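# Separate emitter holder from filter cube, stand it upright

## Task

Detach the emitter holder from the filter cube, then set it standing upright next to the cube's remaining half so that both pieces rest flat on the table, matching the reference image called manual.

## Robot and tools

Robot: two arms, left_arm and right_arm, each with six joints and a two-finger gripper. Base positions in the scene frame: left_arm at (-0.025, +0.355, +0.025) m, quat_wxyz (+1.000, 0, 0, -0.010); right_arm at (+0.005, -0.335, +0.002) m, quat_wxyz (+1.000, 0, 0, -0.022). A camera stand sits behind the arms.

Frames: the scene frame has its origin at table-top height midway between the nominal bases, +z up, +x out over the table, and left_arm on the +y side (arm names do not match image sides). Fixed cameras and the table use the scene frame. Each arm's hand position, orientation, velocities and wrist-camera pose are reported in that arm's own base frame. Printed hand poses may be off by a few centimetres, more when stretched. The gripper's fingers point along its +z and open along its y; end_effector_position is the point between the pads, roughly 1 cm short of the tips.

Row layout (used by execute_actions and move): one flat list of 14 numbers covering both arms, always all 14 even if one arm stays put. First left_arm's six joints then its opening, then right_arm's six joints then its opening. Joint order within an arm: wrist pitch, elbow, wrist yaw, wrist roll, shoulder, waist. Joints are absolute target angles in radians, in the same sign convention as printed Joint positions. Elbow and wrist pitch have flipped signs in everything sent and printed. Ranges in your numbers: wrist pitch -1.571 to 1.571, elbow -3.142 to 0.000, wrist yaw -1.571 to 1.571, wrist roll -2.094 to 2.094, shoulder 0.000 to 3.142, waist -2.618 to 3.054. Real ends can differ by up to 0.059; a target more than 0.059 beyond a stated end (and farther out than the current angle) gets the call refused; a target past the real end is clipped there and the result may say "joint sent to its limit". Opening is absolute on a scale of -1 (shut) to +1 (fully open, 0.094 m pad gap). Writing 0 for a gripper is a real command; resend the present value to leave it alone.

execute_actions: "actions" is a list of actions; each action is up to 15 rows, one per 1/30 s step; a short action repeats its last row. Each joint target is kept within 0.339 rad (waist, shoulder, elbow) or 2.2 rad (wrist joints) of the measured angle per step, and targets that would shift the gripper over 200 mm are scaled back, so big changes need several actions. An empty list returns images and full state. "cameras": list of names, ["all"], or [].

move: "target" is one 14-number row or a list of up to 15 rows (absolute goals), interpolated in joint space so the hand traces a curve; no obstacle avoidance. "speed" in rad/s for the joint with farthest to go, 0.01 to 12.57, default 0.5, one value or one per target. "blend" in rad rounds corners between listed targets (0 = stop at each). "opening_speed": opening-scale units per second, at least 0.2; use it to close gently. "grip_force": newtons per pad, 10 to 50, one value or one per arm; it persists; lower values close slower. "blocking": false returns after about 0.5 s while motion continues; a new move replaces it. The result adds a "move:" line: done, off_target (resting more than 0.035 rad from target), moving, held, or fault, possibly limits=held. Done does not mean no contact.

wait: "seconds" 0 to 10; arms hold their last command; a running move carries on. stop: brakes a running move. zoom_image: "camera" one of cam_head_left, cam_head_right, cam_high, cam_low, cam_left_wrist, cam_right_wrist (all 896x504); "region" [x0, y0, x1, y1] pixels from top-left, at most 504 by 504, from the newest image. show_instructions: no arguments, shows the reference image. finished_scene: "scene" is the current scene number; irreversible, so only call once the pieces stand correctly without the robot.

Result lines: Joint positions and Joint velocities per arm in the joint order above plus pad gap (m, m/s); "within noise" means effectively still. Joint targets shows what joints are being driven toward now; resend it to hold still. Tool commands shows current gripper commands. grip_measured is the measured opening on the command scale (reads slightly wide when empty, a bit narrow on a squeezed part). grip_effort_nm is gripper motor effort, negative closing; it does not directly show force. Joint torques are total drive outputs with offsets; numbers 2, 5, 6 wrap at ±28 N m. "joint command not followed" means the clearance check altered targets. MOTOR HOT warns of heating; OVER-TEMPERATURE FAULT folds and disables that arm.

Gripping: the fingers go to where grip_measured equals your command except near ±1; squeeze rises about 1 N per 0.001 below the touch point, then jumps to the force limit roughly 0.06 below (more for small or round parts). To release, command clearly above grip_measured.

Avoid: knocking or pushing anything off the table, dropping or releasing moving parts, fast impacts with the table or fixtures, arms touching or one gripper closing on the other's fingers, strain on wrist camera cables, holding loads or stretched poses too long (heat), and unnecessary stops. Loose parts may occasionally be nudged by outside pushes.

Each tool is called after "Request:" as name(argument=value, ...) on one line, values as JSON.

Reference images:

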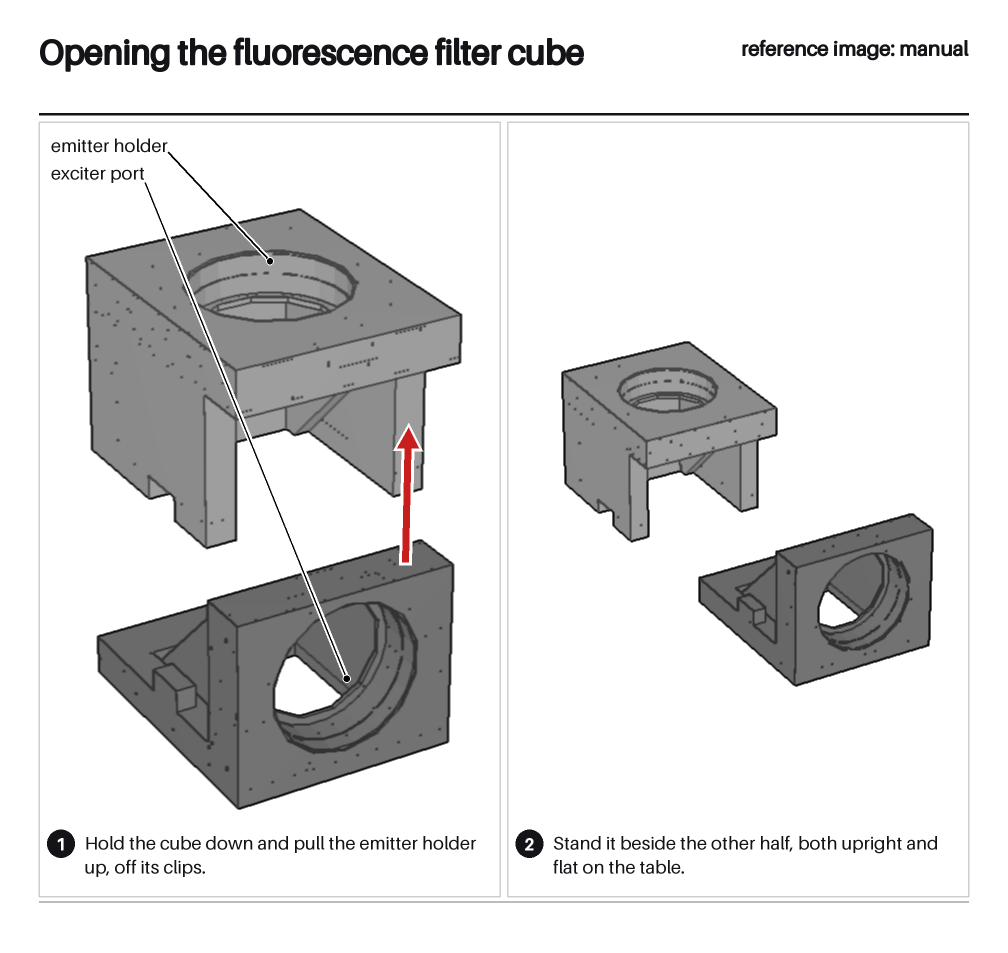

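## Session

Request:
execute_actions(actions=[])

Scene clock: 0.00 s.
left_arm: end_effector_position=(+0.3882, -0.0015, +0.3983) grip_measured=+1.000 grip_effort_nm=n/a end_effector_quat_wxyz=(+0.696, +0.000, +0.718, -0.010) | right_arm: end_effector_position=(+0.4113, -0.0020, +0.1383) grip_measured=+1.000 grip_effort_nm=n/a end_effector_quat_wxyz=(+0.613, +0.024, +0.787, -0.064)
Joint names: [wrist pitch, elbow, wrist yaw, wrist roll, shoulder, waist]
Joint positions: left_arm=[0.017 -1.05 0.016 -0.013 1.064 0.001 0.094] | right_arm=[-0.799 -0.433 0.215 -0.019 1.481 0.086 0.094]
Joint velocities: within noise
Joint torques (N m): no reading
Heat: left arm: 22 °C; right arm: 23 °C.
Joint targets: left_arm=[0.019 -1.059 0.016 -0.014 1.056 0.001] | right_arm=[-0.800 -0.441 0.217 -0.020 1.473 0.086]
Tool commands: left_gripper/opening=+1.0 right_gripper/opening=+1.0

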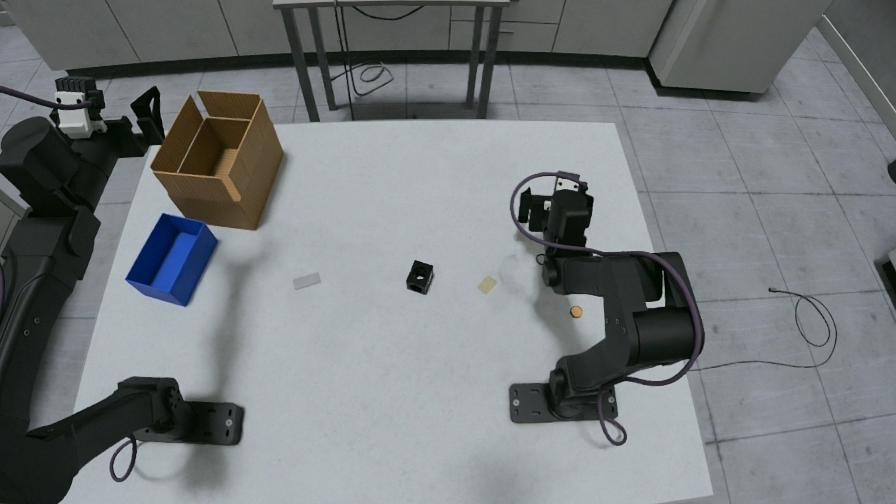

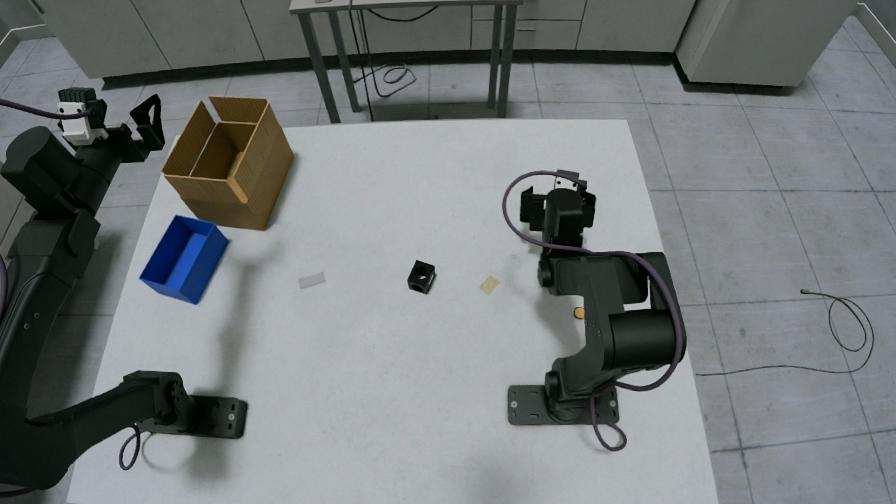

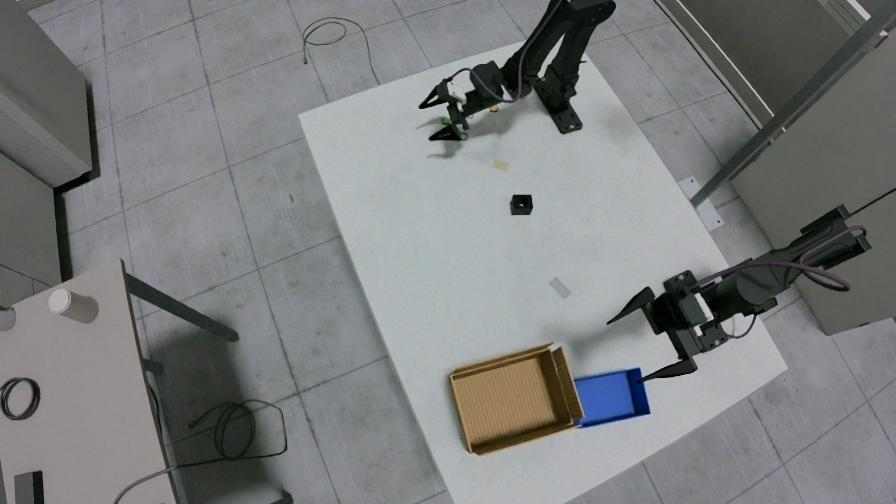

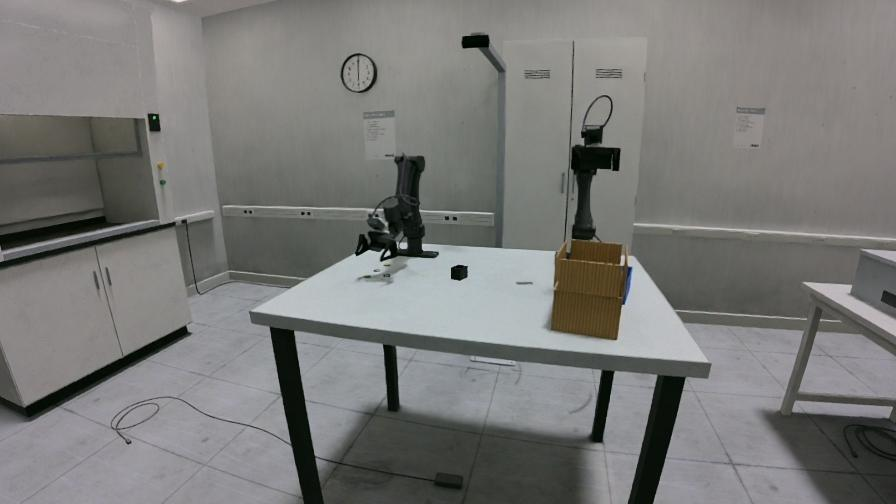

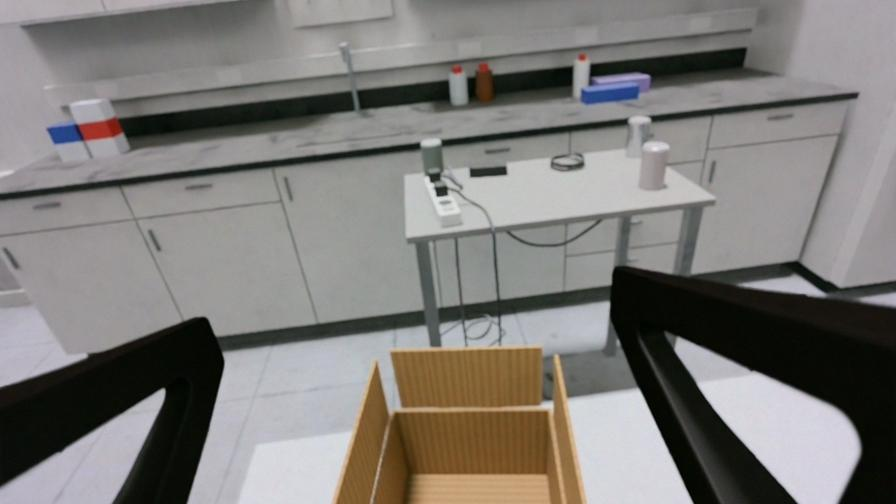

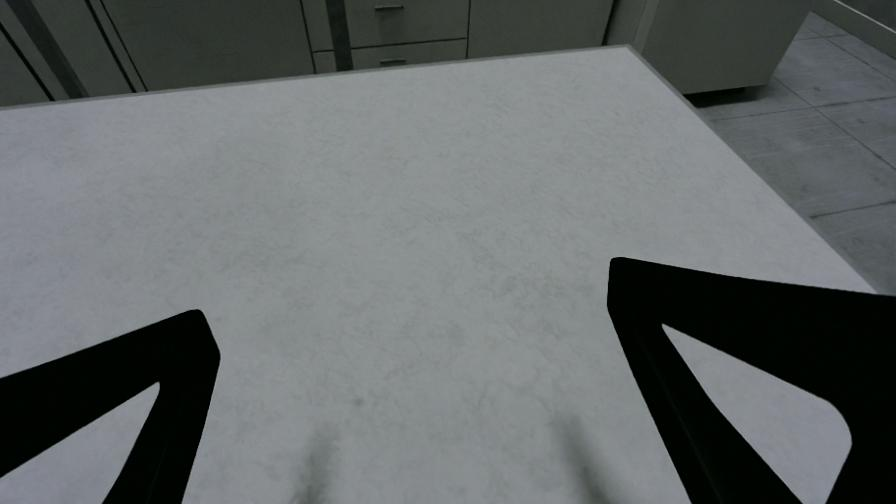

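Request:
zoom_image(camera="cam_head_left", region=[380, 240, 460, 310])

Request:
zoom_image(camera="cam_head_right", region=[380, 240, 460, 310])

Request:
zoom_image(camera="cam_high", region=[490, 170, 550, 230])

Request:
zoom_image(camera="cam_low", region=[430, 250, 490, 290])

Scaled by 6.300 from the camera's 896x504 image, which has a finer 1280x720 frame.

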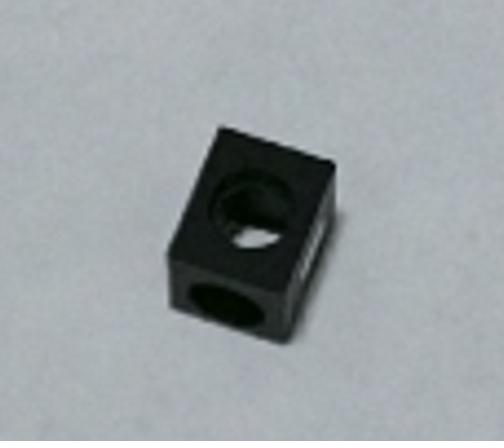

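Scaled by 6.300 from the camera's 896x504 image, which has a finer 1280x720 frame.

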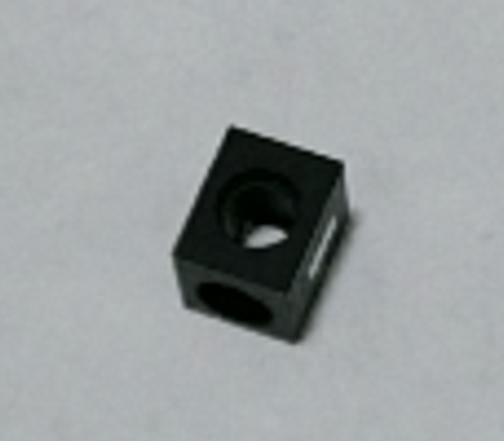

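Scaled by 8.400 from the camera's 896x504 image, which has a finer 1280x720 frame.

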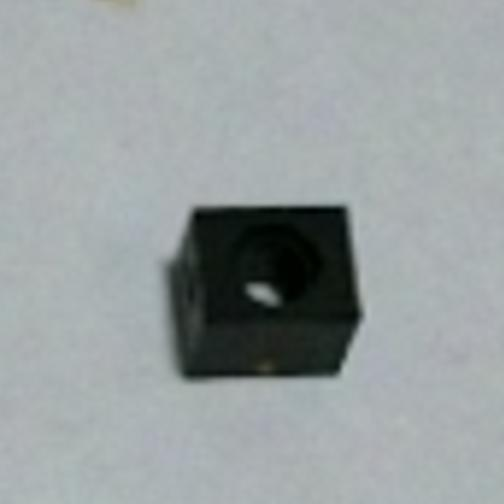

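Scaled by 8.400 from the camera's 896x504 image, which has a finer 1280x720 frame.

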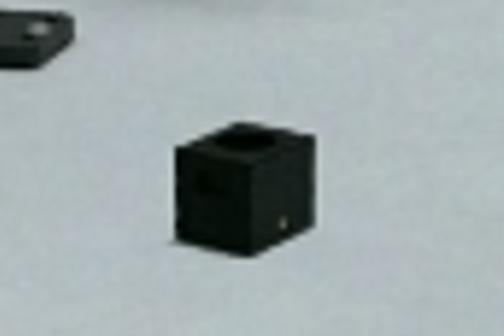

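Request:
move(target=[-0.1165, -0.763, -0.722, -0.6, 1.732, -1.278, 1, 0.918, -1.344, 0, 0, 1.626, 0.717, 1], speed=0.9, cameras=["cam_head_left", "cam_left_wrist", "cam_right_wrist"])

Scene clock: 19.13 s.
left_arm: end_effector_position=(+0.2247, -0.3365, +0.0591) grip_measured=+1.000 grip_effort_nm=0.05 end_effector_quat_wxyz=(+0.457, +0.182, +0.868, -0.073) | right_arm: end_effector_position=(+0.2842, +0.2461, +0.1365) grip_measured=+1.000 grip_effort_nm=0.01 end_effector_quat_wxyz=(+0.179, -0.346, +0.919, +0.064)
Joint names: [wrist pitch, elbow, wrist yaw, wrist roll, shoulder, waist]
Joint positions: left_arm=[-0.1 -0.769 -0.708 -0.589 1.72 -1.279 0.094] | right_arm=[0.895 -1.318 0.004 -0.007 1.611 0.713 0.094]
Joint torques (N m): left_arm=[-1.68 -4.08 -0.38 -0.13 -5.56 0.08] | right_arm=[-0.75 -9.16 -0.05 0.05 -5.9 0.27]
Heat: left arm: 26 °C; right arm: 24 °C.
Joint targets: left_arm=[-0.116 -0.763 -0.722 -0.600 1.732 -1.278] | right_arm=[0.918 -1.344 0.000 0.000 1.626 0.717]
move: done
Images, in order (width x height): cam_head_left 896x504, cam_left_wrist 896x504, cam_right_wrist 896x504.

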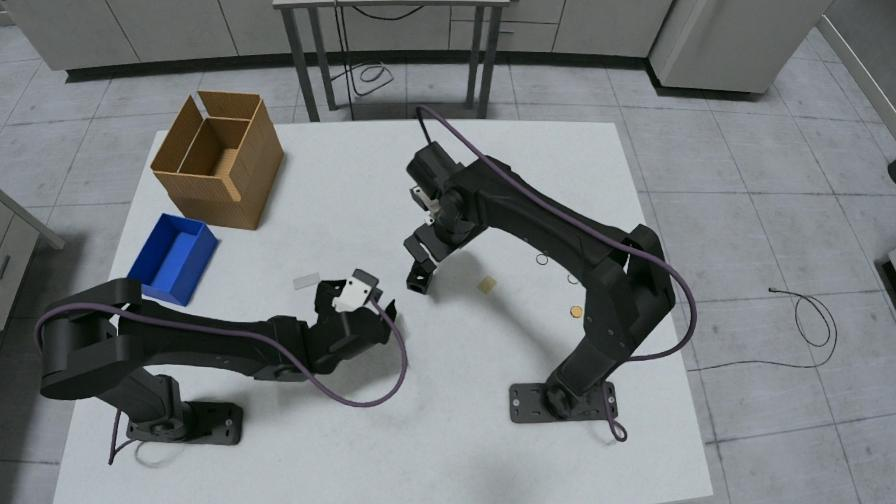

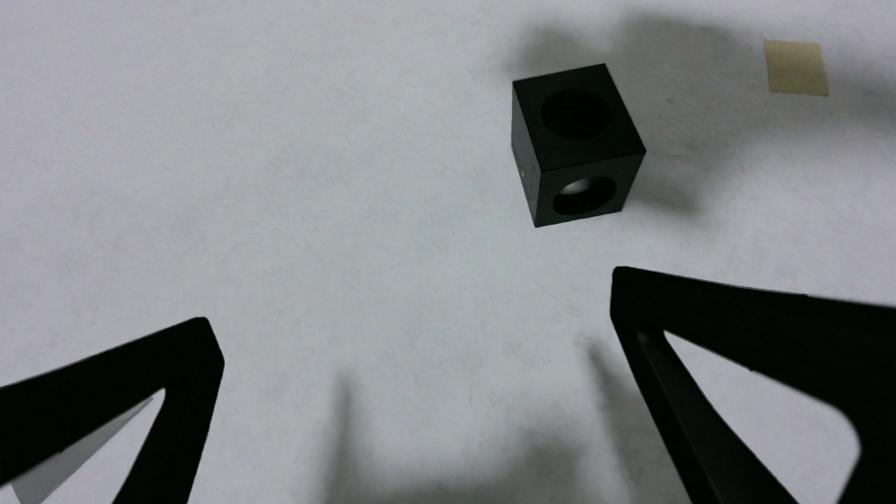

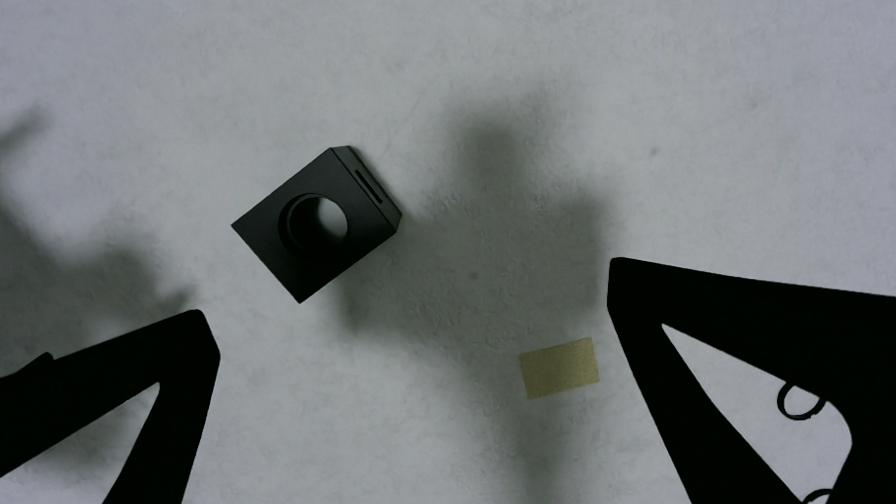

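Request:
zoom_image(camera="cam_left_wrist", region=[500, 50, 660, 240])

Request:
zoom_image(camera="cam_right_wrist", region=[220, 130, 420, 320])

Scaled by 2.653 from the camera's 896x504 image, which has a finer 1280x720 frame.

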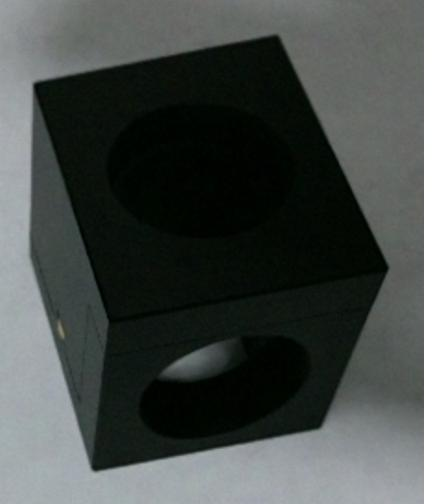

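Scaled by 2.520 from the camera's 896x504 image, which has a finer 1280x720 frame.

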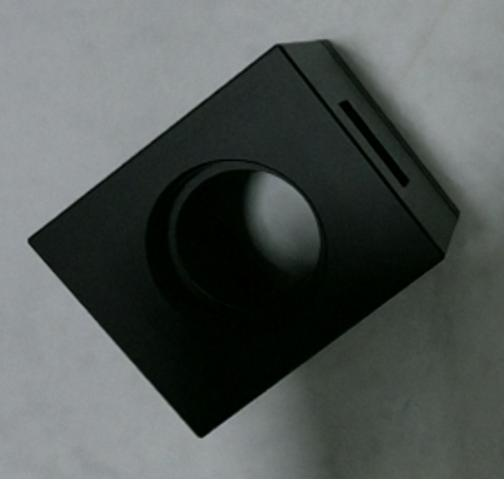

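Request:
move(target=[-0.1165, -0.763, -0.722, -0.6, 1.732, -1.278, 1, 0.900, -1.3306, 0.0525, 0.131, 1.622, 0.844, 1], speed=0.5, cameras=["cam_head_left", "cam_right_wrist"])

Scene clock: 23.93 s.
left_arm: end_effector_position=(+0.2247, -0.3366, +0.0592) grip_measured=+1.000 grip_effort_nm=0.05 end_effector_quat_wxyz=(+0.457, +0.182, +0.867, -0.073) | right_arm: end_effector_position=(+0.2555, +0.2756, +0.1366) grip_measured=+1.000 grip_effort_nm=0.01 end_effector_quat_wxyz=(+0.178, -0.341, +0.920, +0.070)
Joint names: [wrist pitch, elbow, wrist yaw, wrist roll, shoulder, waist]
Joint positions: left_arm=[-0.1 -0.769 -0.708 -0.589 1.72 -1.279 0.094] | right_arm=[0.896 -1.318 0.041 0.123 1.611 0.841 0.094]
Joint torques (N m): left_arm=[-1.67 -4.07 -0.43 -0.14 -5.5 0.08] | right_arm=[-0.93 -7.72 0.13 0.05 -6.2 0.24]
Heat: left arm: 26 °C; right arm: 24 °C.
Joint targets: left_arm=[-0.117 -0.763 -0.722 -0.600 1.732 -1.278] | right_arm=[0.900 -1.331 0.052 0.131 1.622 0.844]
move: done
Images, in order (width x height): cam_head_left 896x504, cam_right_wrist 896x504.

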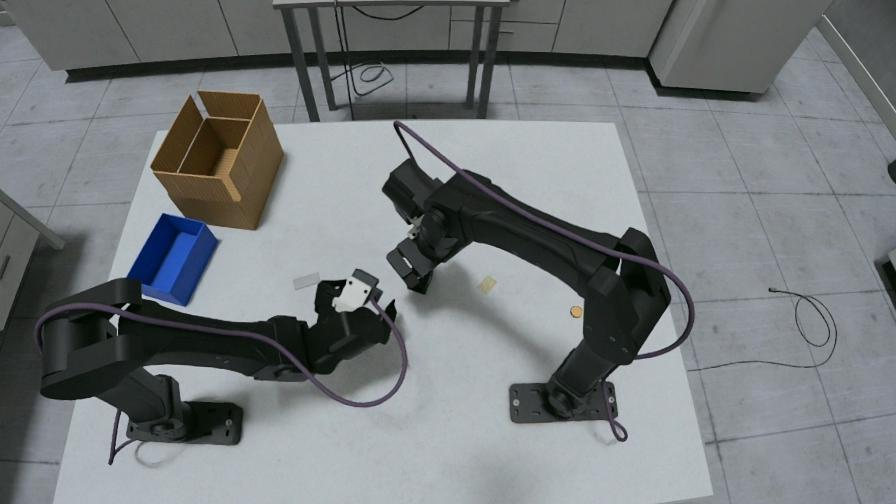

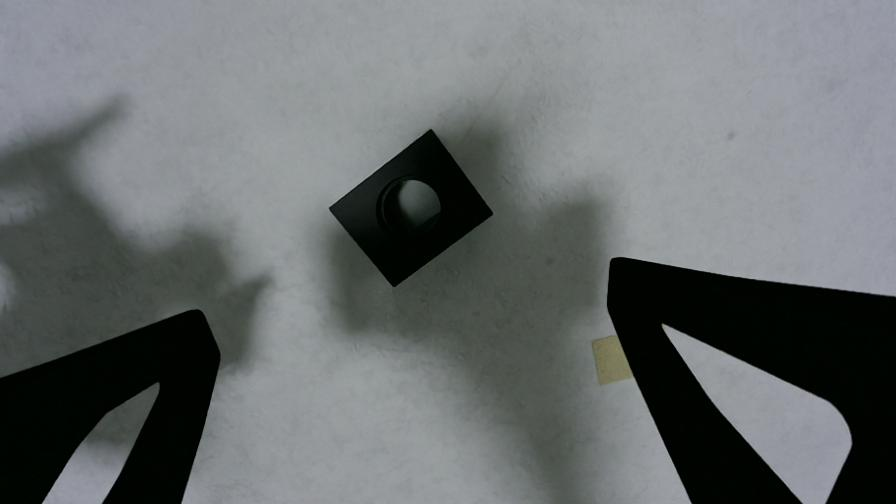

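Request:
zoom_image(camera="cam_right_wrist", region=[320, 120, 500, 300])

Scaled by 2.800 from the camera's 896x504 image, which has a finer 1280x720 frame.

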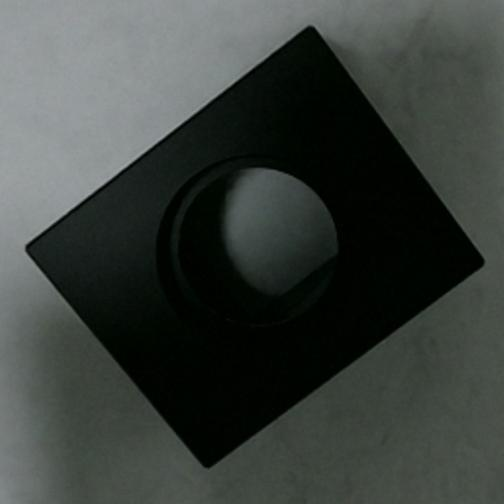

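Request:
move(target=[-0.451, -0.900, -0.951, -0.634, 2.085, -1.413, 1, 0.900, -1.3306, 0.0525, 0.131, 1.622, 0.844, 1], speed=0.4, cameras=["cam_head_left", "cam_left_wrist", "cam_right_wrist"])

Scene clock: 33.73 s.
left_arm: end_effector_position=(+0.2125, -0.3931, +0.0249) grip_measured=+1.000 grip_effort_nm=0.05 end_effector_quat_wxyz=(+0.539, +0.148, +0.825, -0.084) | right_arm: end_effector_position=(+0.2556, +0.2756, +0.1366) grip_measured=+1.000 grip_effort_nm=0.01 end_effector_quat_wxyz=(+0.178, -0.341, +0.921, +0.070)
Joint names: [wrist pitch, elbow, wrist yaw, wrist roll, shoulder, waist]
Joint positions: left_arm=[-0.436 -0.879 -0.936 -0.622 2.067 -1.409 0.094] | right_arm=[0.896 -1.318 0.042 0.123 1.611 0.841 0.094]
Joint torques (N m): left_arm=[-1.63 -5.34 -0.39 -0.15 -6.98 -0.28] | right_arm=[-0.92 -7.72 0.13 0.03 -6.17 0.24]
Heat: left arm: 26 °C; right arm: 24 °C.
Joint targets: left_arm=[-0.451 -0.900 -0.951 -0.634 2.085 -1.413] | right_arm=[0.900 -1.331 0.053 0.131 1.622 0.844]
move: done
Images, in order (width x height): cam_head_left 896x504, cam_left_wrist 896x504, cam_right_wrist 896x504.

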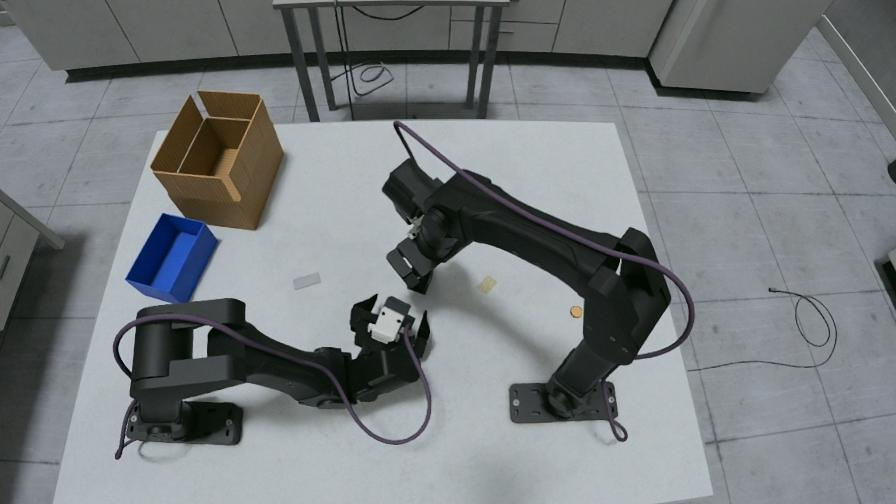

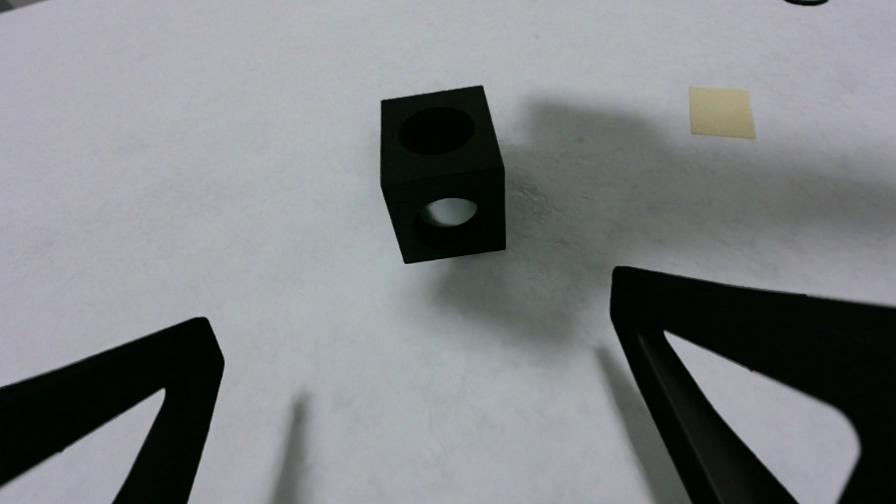

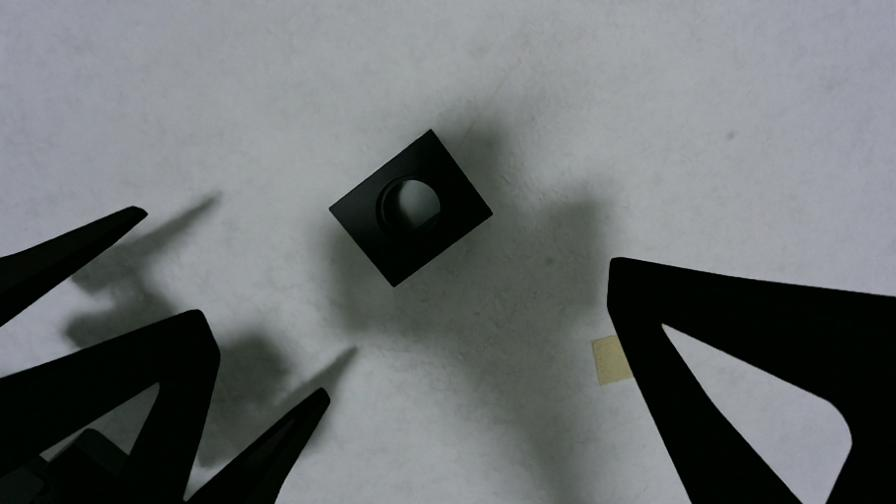

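Request:
move(target=[-0.6715, -0.888, -0.83, -0.48, 2.158, -1.372, 1, 0.900, -1.3306, 0.0525, 0.131, 1.622, 0.844, 1], speed=0.3, cameras=["cam_left_wrist", "cam_right_wrist"])

Scene clock: 43.00 s.
left_arm: end_effector_position=(+0.2180, -0.4185, +0.0188) grip_measured=+1.000 grip_effort_nm=0.05 end_effector_quat_wxyz=(+0.541, +0.181, +0.811, -0.129) | right_arm: end_effector_position=(+0.2556, +0.2756, +0.1366) grip_measured=+1.000 grip_effort_nm=0.01 end_effector_quat_wxyz=(+0.178, -0.341, +0.921, +0.070)
Joint names: [wrist pitch, elbow, wrist yaw, wrist roll, shoulder, waist]
Joint positions: left_arm=[-0.656 -0.879 -0.831 -0.483 2.136 -1.379 0.094] | right_arm=[0.896 -1.318 0.042 0.123 1.611 0.841 0.094]
Joint torques (N m): left_arm=[-1.83 -4.23 -0.22 -0.02 -7.08 0.64] | right_arm=[-0.93 -7.76 0.14 0.06 -6.24 0.24]
Heat: left arm: 26 °C; right arm: 24 °C.
Joint targets: left_arm=[-0.671 -0.888 -0.830 -0.480 2.158 -1.372] | right_arm=[0.900 -1.331 0.053 0.131 1.622 0.844]
move: done
Images, in order (width x height): cam_left_wrist 896x504, cam_right_wrist 896x504.

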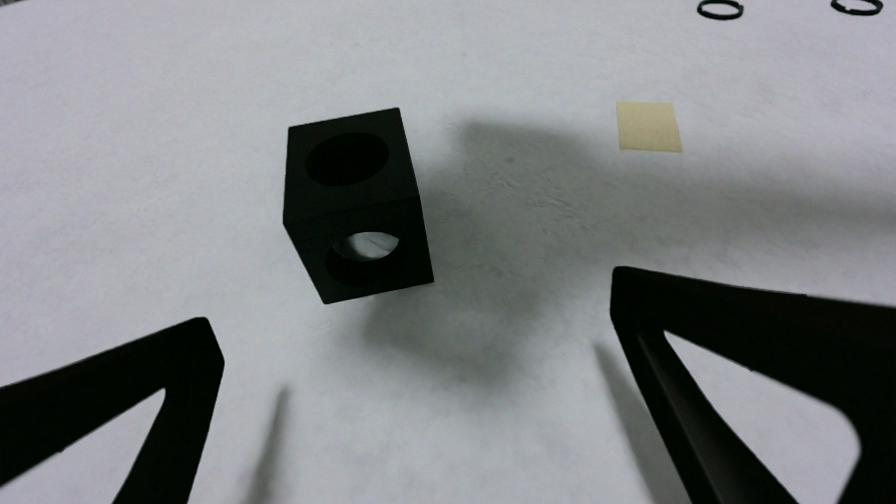

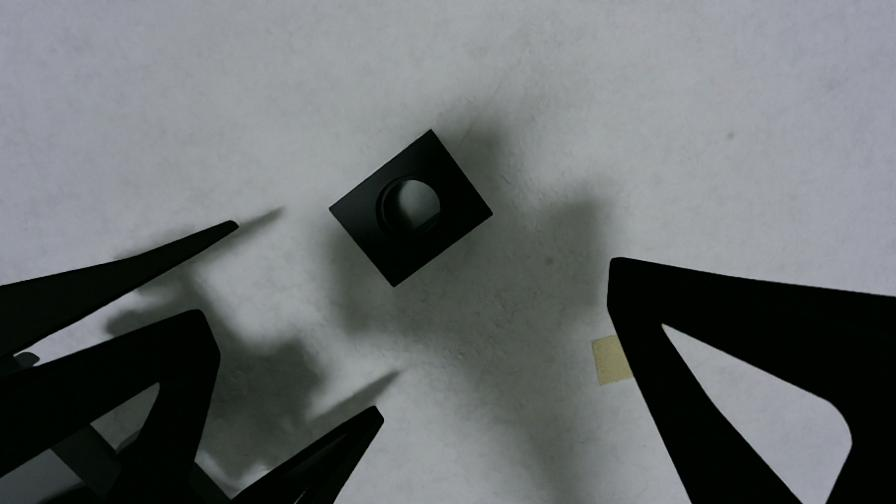

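Request:
move(target=[-0.737, -0.911, -0.776, -0.416, 2.202, -1.310, 1, 0.900, -1.3306, 0.0525, 0.131, 1.622, 0.844, 1], speed=0.2, cameras=["cam_head_left", "cam_low", "cam_left_wrist", "cam_right_wrist"])

Scene clock: 62.30 s.
left_arm: end_effector_position=(+0.2416, -0.4175, +0.0109) grip_measured=+1.000 grip_effort_nm=0.05 end_effector_quat_wxyz=(+0.542, +0.186, +0.810, -0.125) | right_arm: end_effector_position=(+0.2556, +0.2756, +0.1366) grip_measured=+1.000 grip_effort_nm=0.01 end_effector_quat_wxyz=(+0.178, -0.341, +0.921, +0.070)
Joint names: [wrist pitch, elbow, wrist yaw, wrist roll, shoulder, waist]
Joint positions: left_arm=[-0.722 -0.893 -0.779 -0.419 2.178 -1.314 0.094] | right_arm=[0.896 -1.318 0.042 0.123 1.611 0.841 0.094]
Joint torques (N m): left_arm=[-1.86 -4.89 -0.26 0.03 -7.23 0.4] | right_arm=[-0.94 -7.75 0.14 0.07 -6.2 0.25]
Heat: left arm: 28 °C; right arm: 24 °C.
Joint targets: left_arm=[-0.737 -0.911 -0.776 -0.416 2.202 -1.310] | right_arm=[0.900 -1.331 0.053 0.131 1.622 0.844]
move: done
Images, in order (width x height): cam_head_left 896x504, cam_low 896x504, cam_left_wrist 896x504, cam_right_wrist 896x504.

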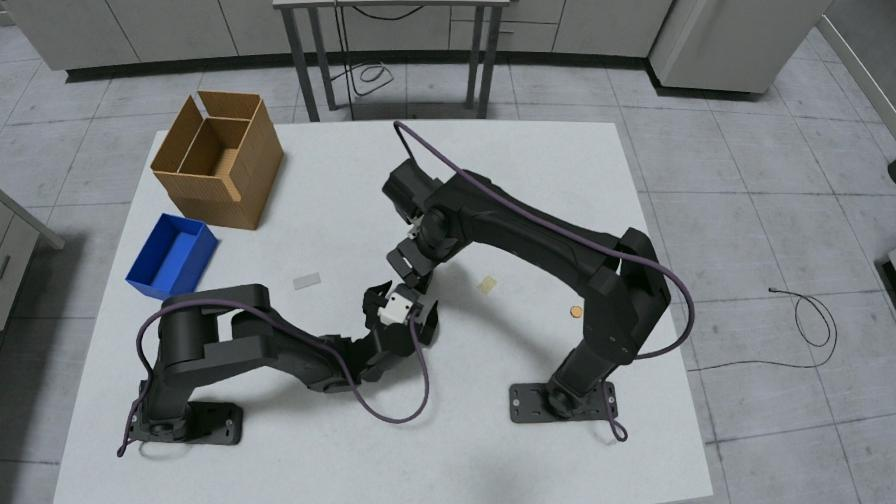

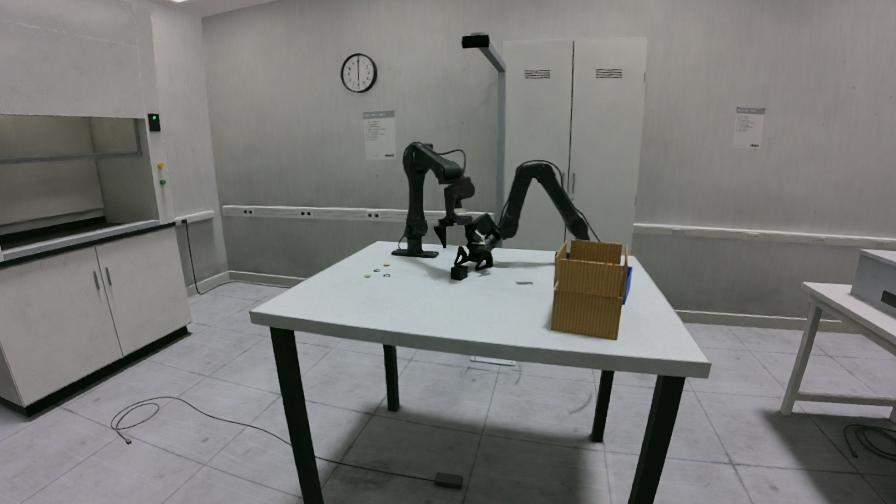

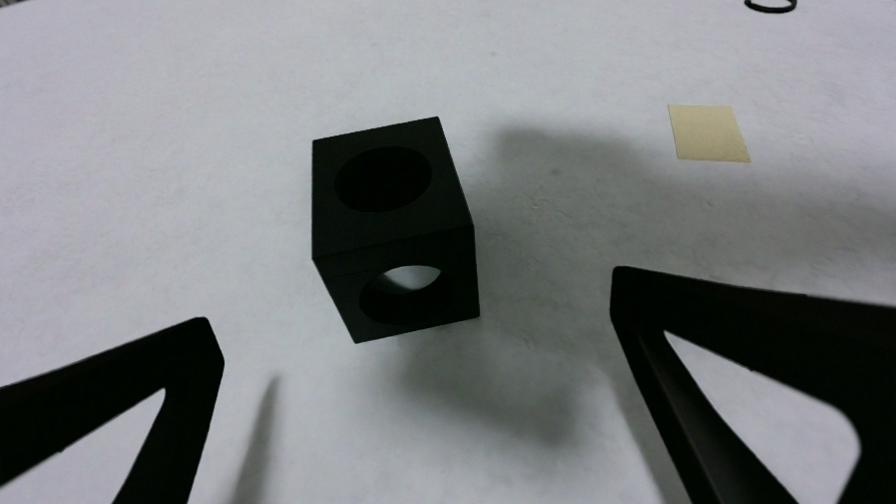

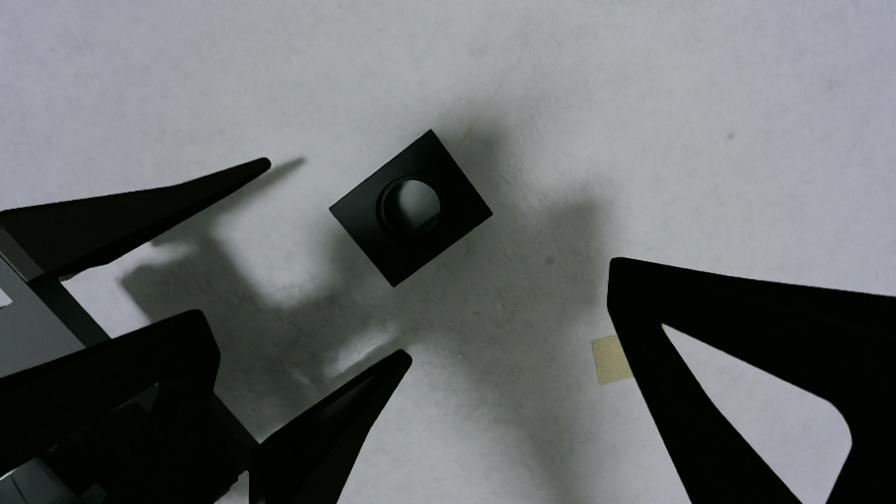

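Request:
zoom_image(camera="cam_low", region=[430, 220, 530, 290])

Request:
zoom_image(camera="cam_head_left", region=[330, 240, 460, 400])

Scaled by 5.040 from the camera's 896x504 image, which has a finer 1280x720 frame.

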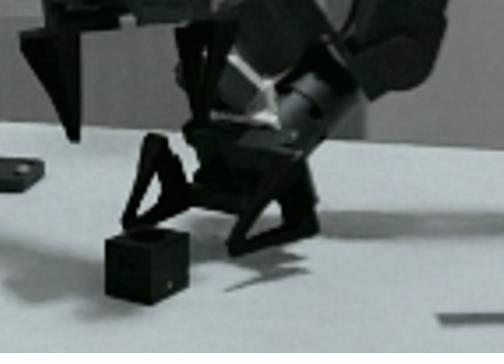

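Scaled by 3.150 from the camera's 896x504 image, which has a finer 1280x720 frame.

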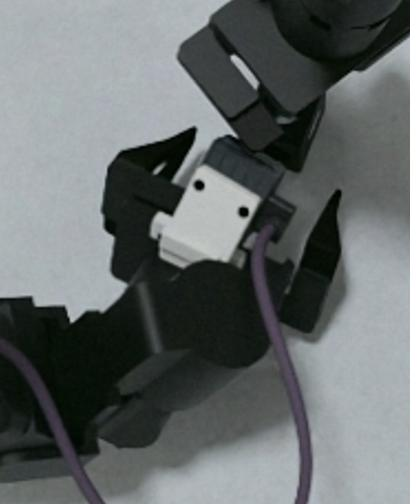

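Request:
move(target=[-0.737, -0.911, -0.776, -0.416, 2.202, -1.310, 1, 1.510, -2.107, -0.126, 0.998, 2.248, 0.684, 1], speed=0.7, cameras=["cam_head_right", "cam_low", "cam_right_wrist"])

Scene clock: 71.20 s.
left_arm: end_effector_position=(+0.2415, -0.4176, +0.0110) grip_measured=+1.000 grip_effort_nm=0.05 end_effector_quat_wxyz=(+0.542, +0.186, +0.810, -0.125) | right_arm: end_effector_position=(+0.3094, +0.2847, +0.1020) grip_measured=+1.000 grip_effort_nm=0.01 end_effector_quat_wxyz=(-0.063, +0.150, +0.986, +0.023)
Joint names: [wrist pitch, elbow, wrist yaw, wrist roll, shoulder, waist]
Joint positions: left_arm=[-0.722 -0.893 -0.778 -0.419 2.178 -1.314 0.094] | right_arm=[1.475 -2.083 -0.124 0.986 2.23 0.688 0.094]
Joint torques (N m): left_arm=[-1.86 -4.93 -0.22 0.01 -7.21 0.39] | right_arm=[0.18 -8.21 -0.11 0.1 -10.17 -0.4]
Heat: left arm: 28 °C; right arm: 24 °C.
Joint targets: left_arm=[-0.737 -0.911 -0.776 -0.416 2.202 -1.310] | right_arm=[1.510 -2.107 -0.126 0.998 2.248 0.684]
move: done
Images, in order (width x height): cam_head_right 896x504, cam_low 896x504, cam_right_wrist 896x504.

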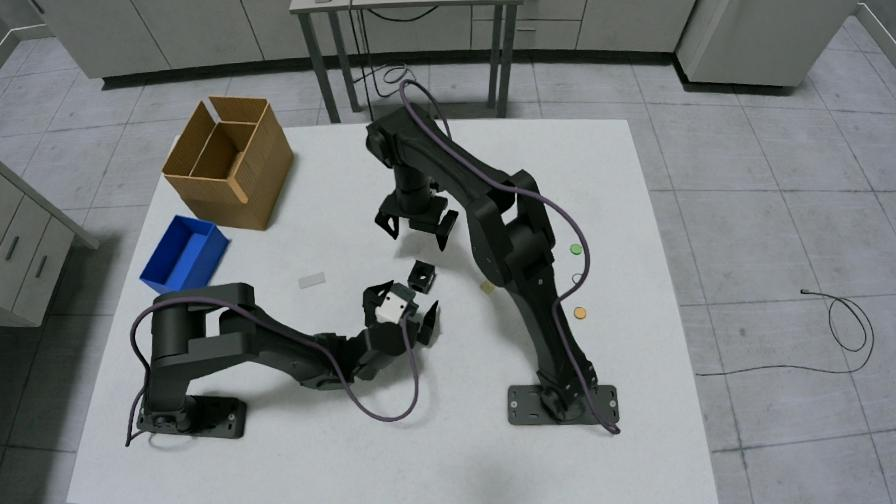

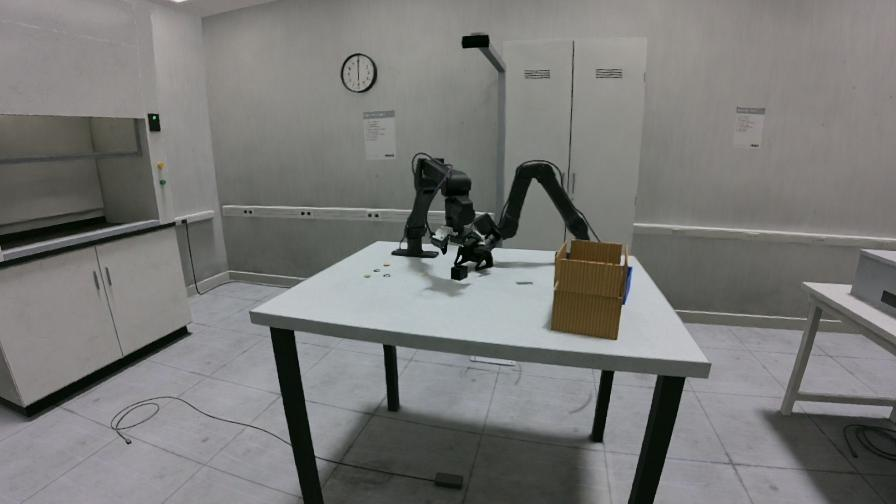

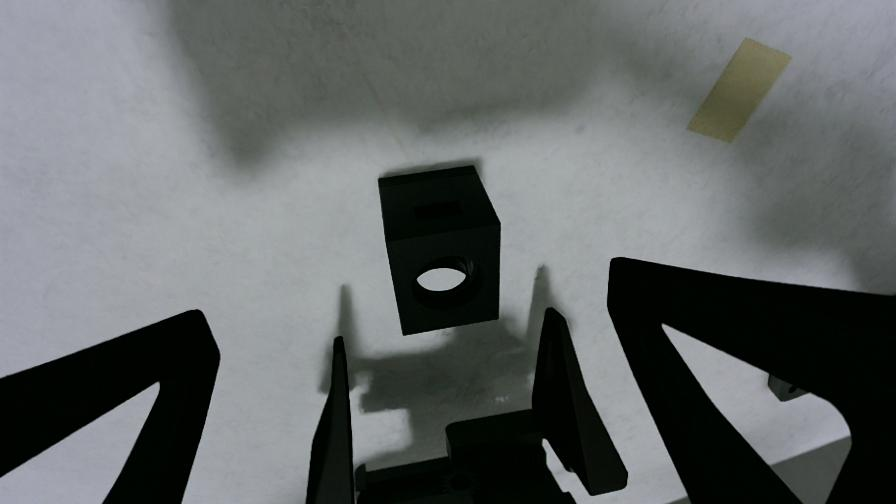

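Request:
move(target=[-0.773, -0.967, -0.747, -0.390, 2.278, -1.277, 1, 1.510, -2.107, -0.126, 0.998, 2.248, 0.684, 1], speed=0.15, cameras=["cam_low", "cam_left_wrist", "cam_right_wrist"])

Scene clock: 74.20 s.
left_arm: end_effector_position=(+0.2554, -0.4265, -0.0026) grip_measured=+1.000 grip_effort_nm=0.05 end_effector_quat_wxyz=(+0.542, +0.187, +0.810, -0.125) | right_arm: end_effector_position=(+0.3094, +0.2847, +0.1020) grip_measured=+1.000 grip_effort_nm=0.01 end_effector_quat_wxyz=(-0.063, +0.150, +0.986, +0.022)
Joint names: [wrist pitch, elbow, wrist yaw, wrist roll, shoulder, waist]
Joint positions: left_arm=[-0.758 -0.948 -0.75 -0.393 2.254 -1.283 0.094] | right_arm=[1.475 -2.083 -0.124 0.987 2.23 0.688 0.094]
Joint torques (N m): left_arm=[-1.89 -4.9 -0.18 0.05 -7.61 0.54] | right_arm=[0.15 -8.25 -0.11 0.11 -10.19 -0.39]
Heat: left arm: 28 °C; right arm: 23 °C.
Joint targets: left_arm=[-0.773 -0.967 -0.747 -0.390 2.278 -1.277] | right_arm=[1.510 -2.107 -0.126 0.998 2.248 0.684]
move: done
Images, in order (width x height): cam_low 896x504, cam_left_wrist 896x504, cam_right_wrist 896x504.

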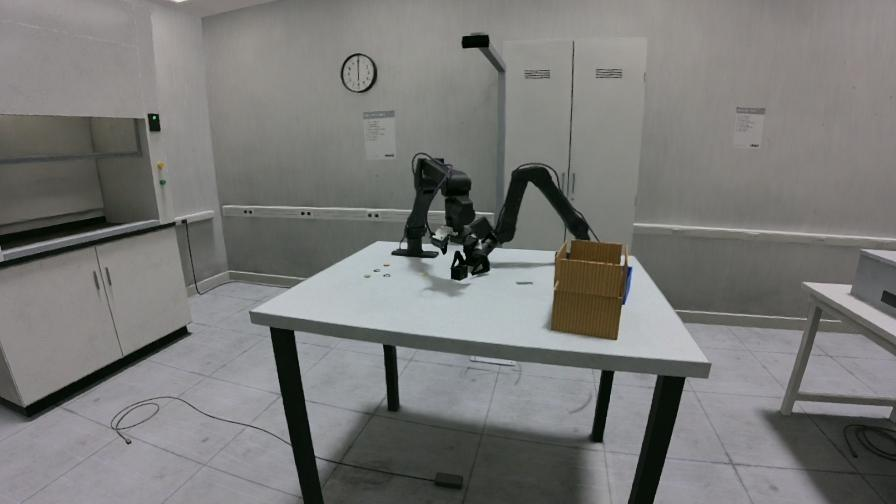

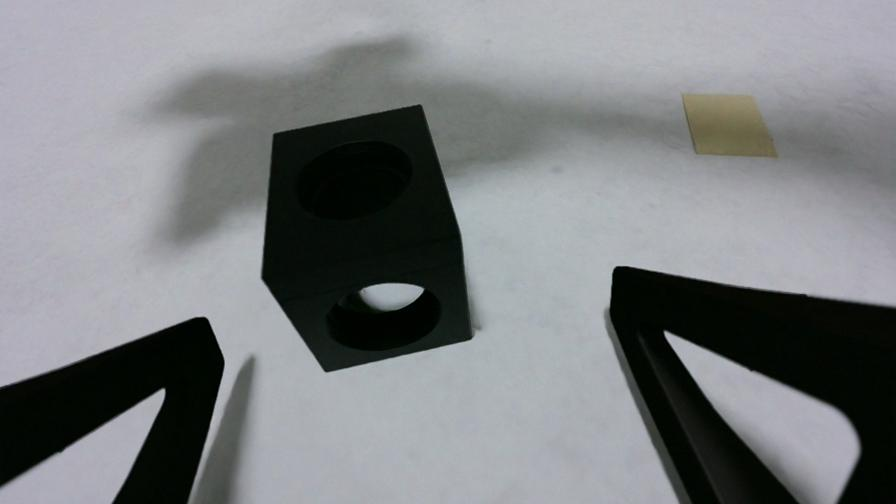

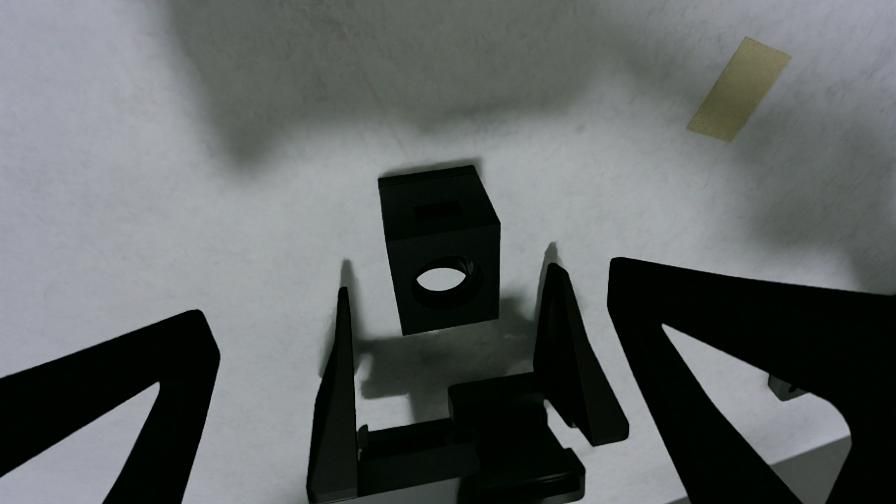

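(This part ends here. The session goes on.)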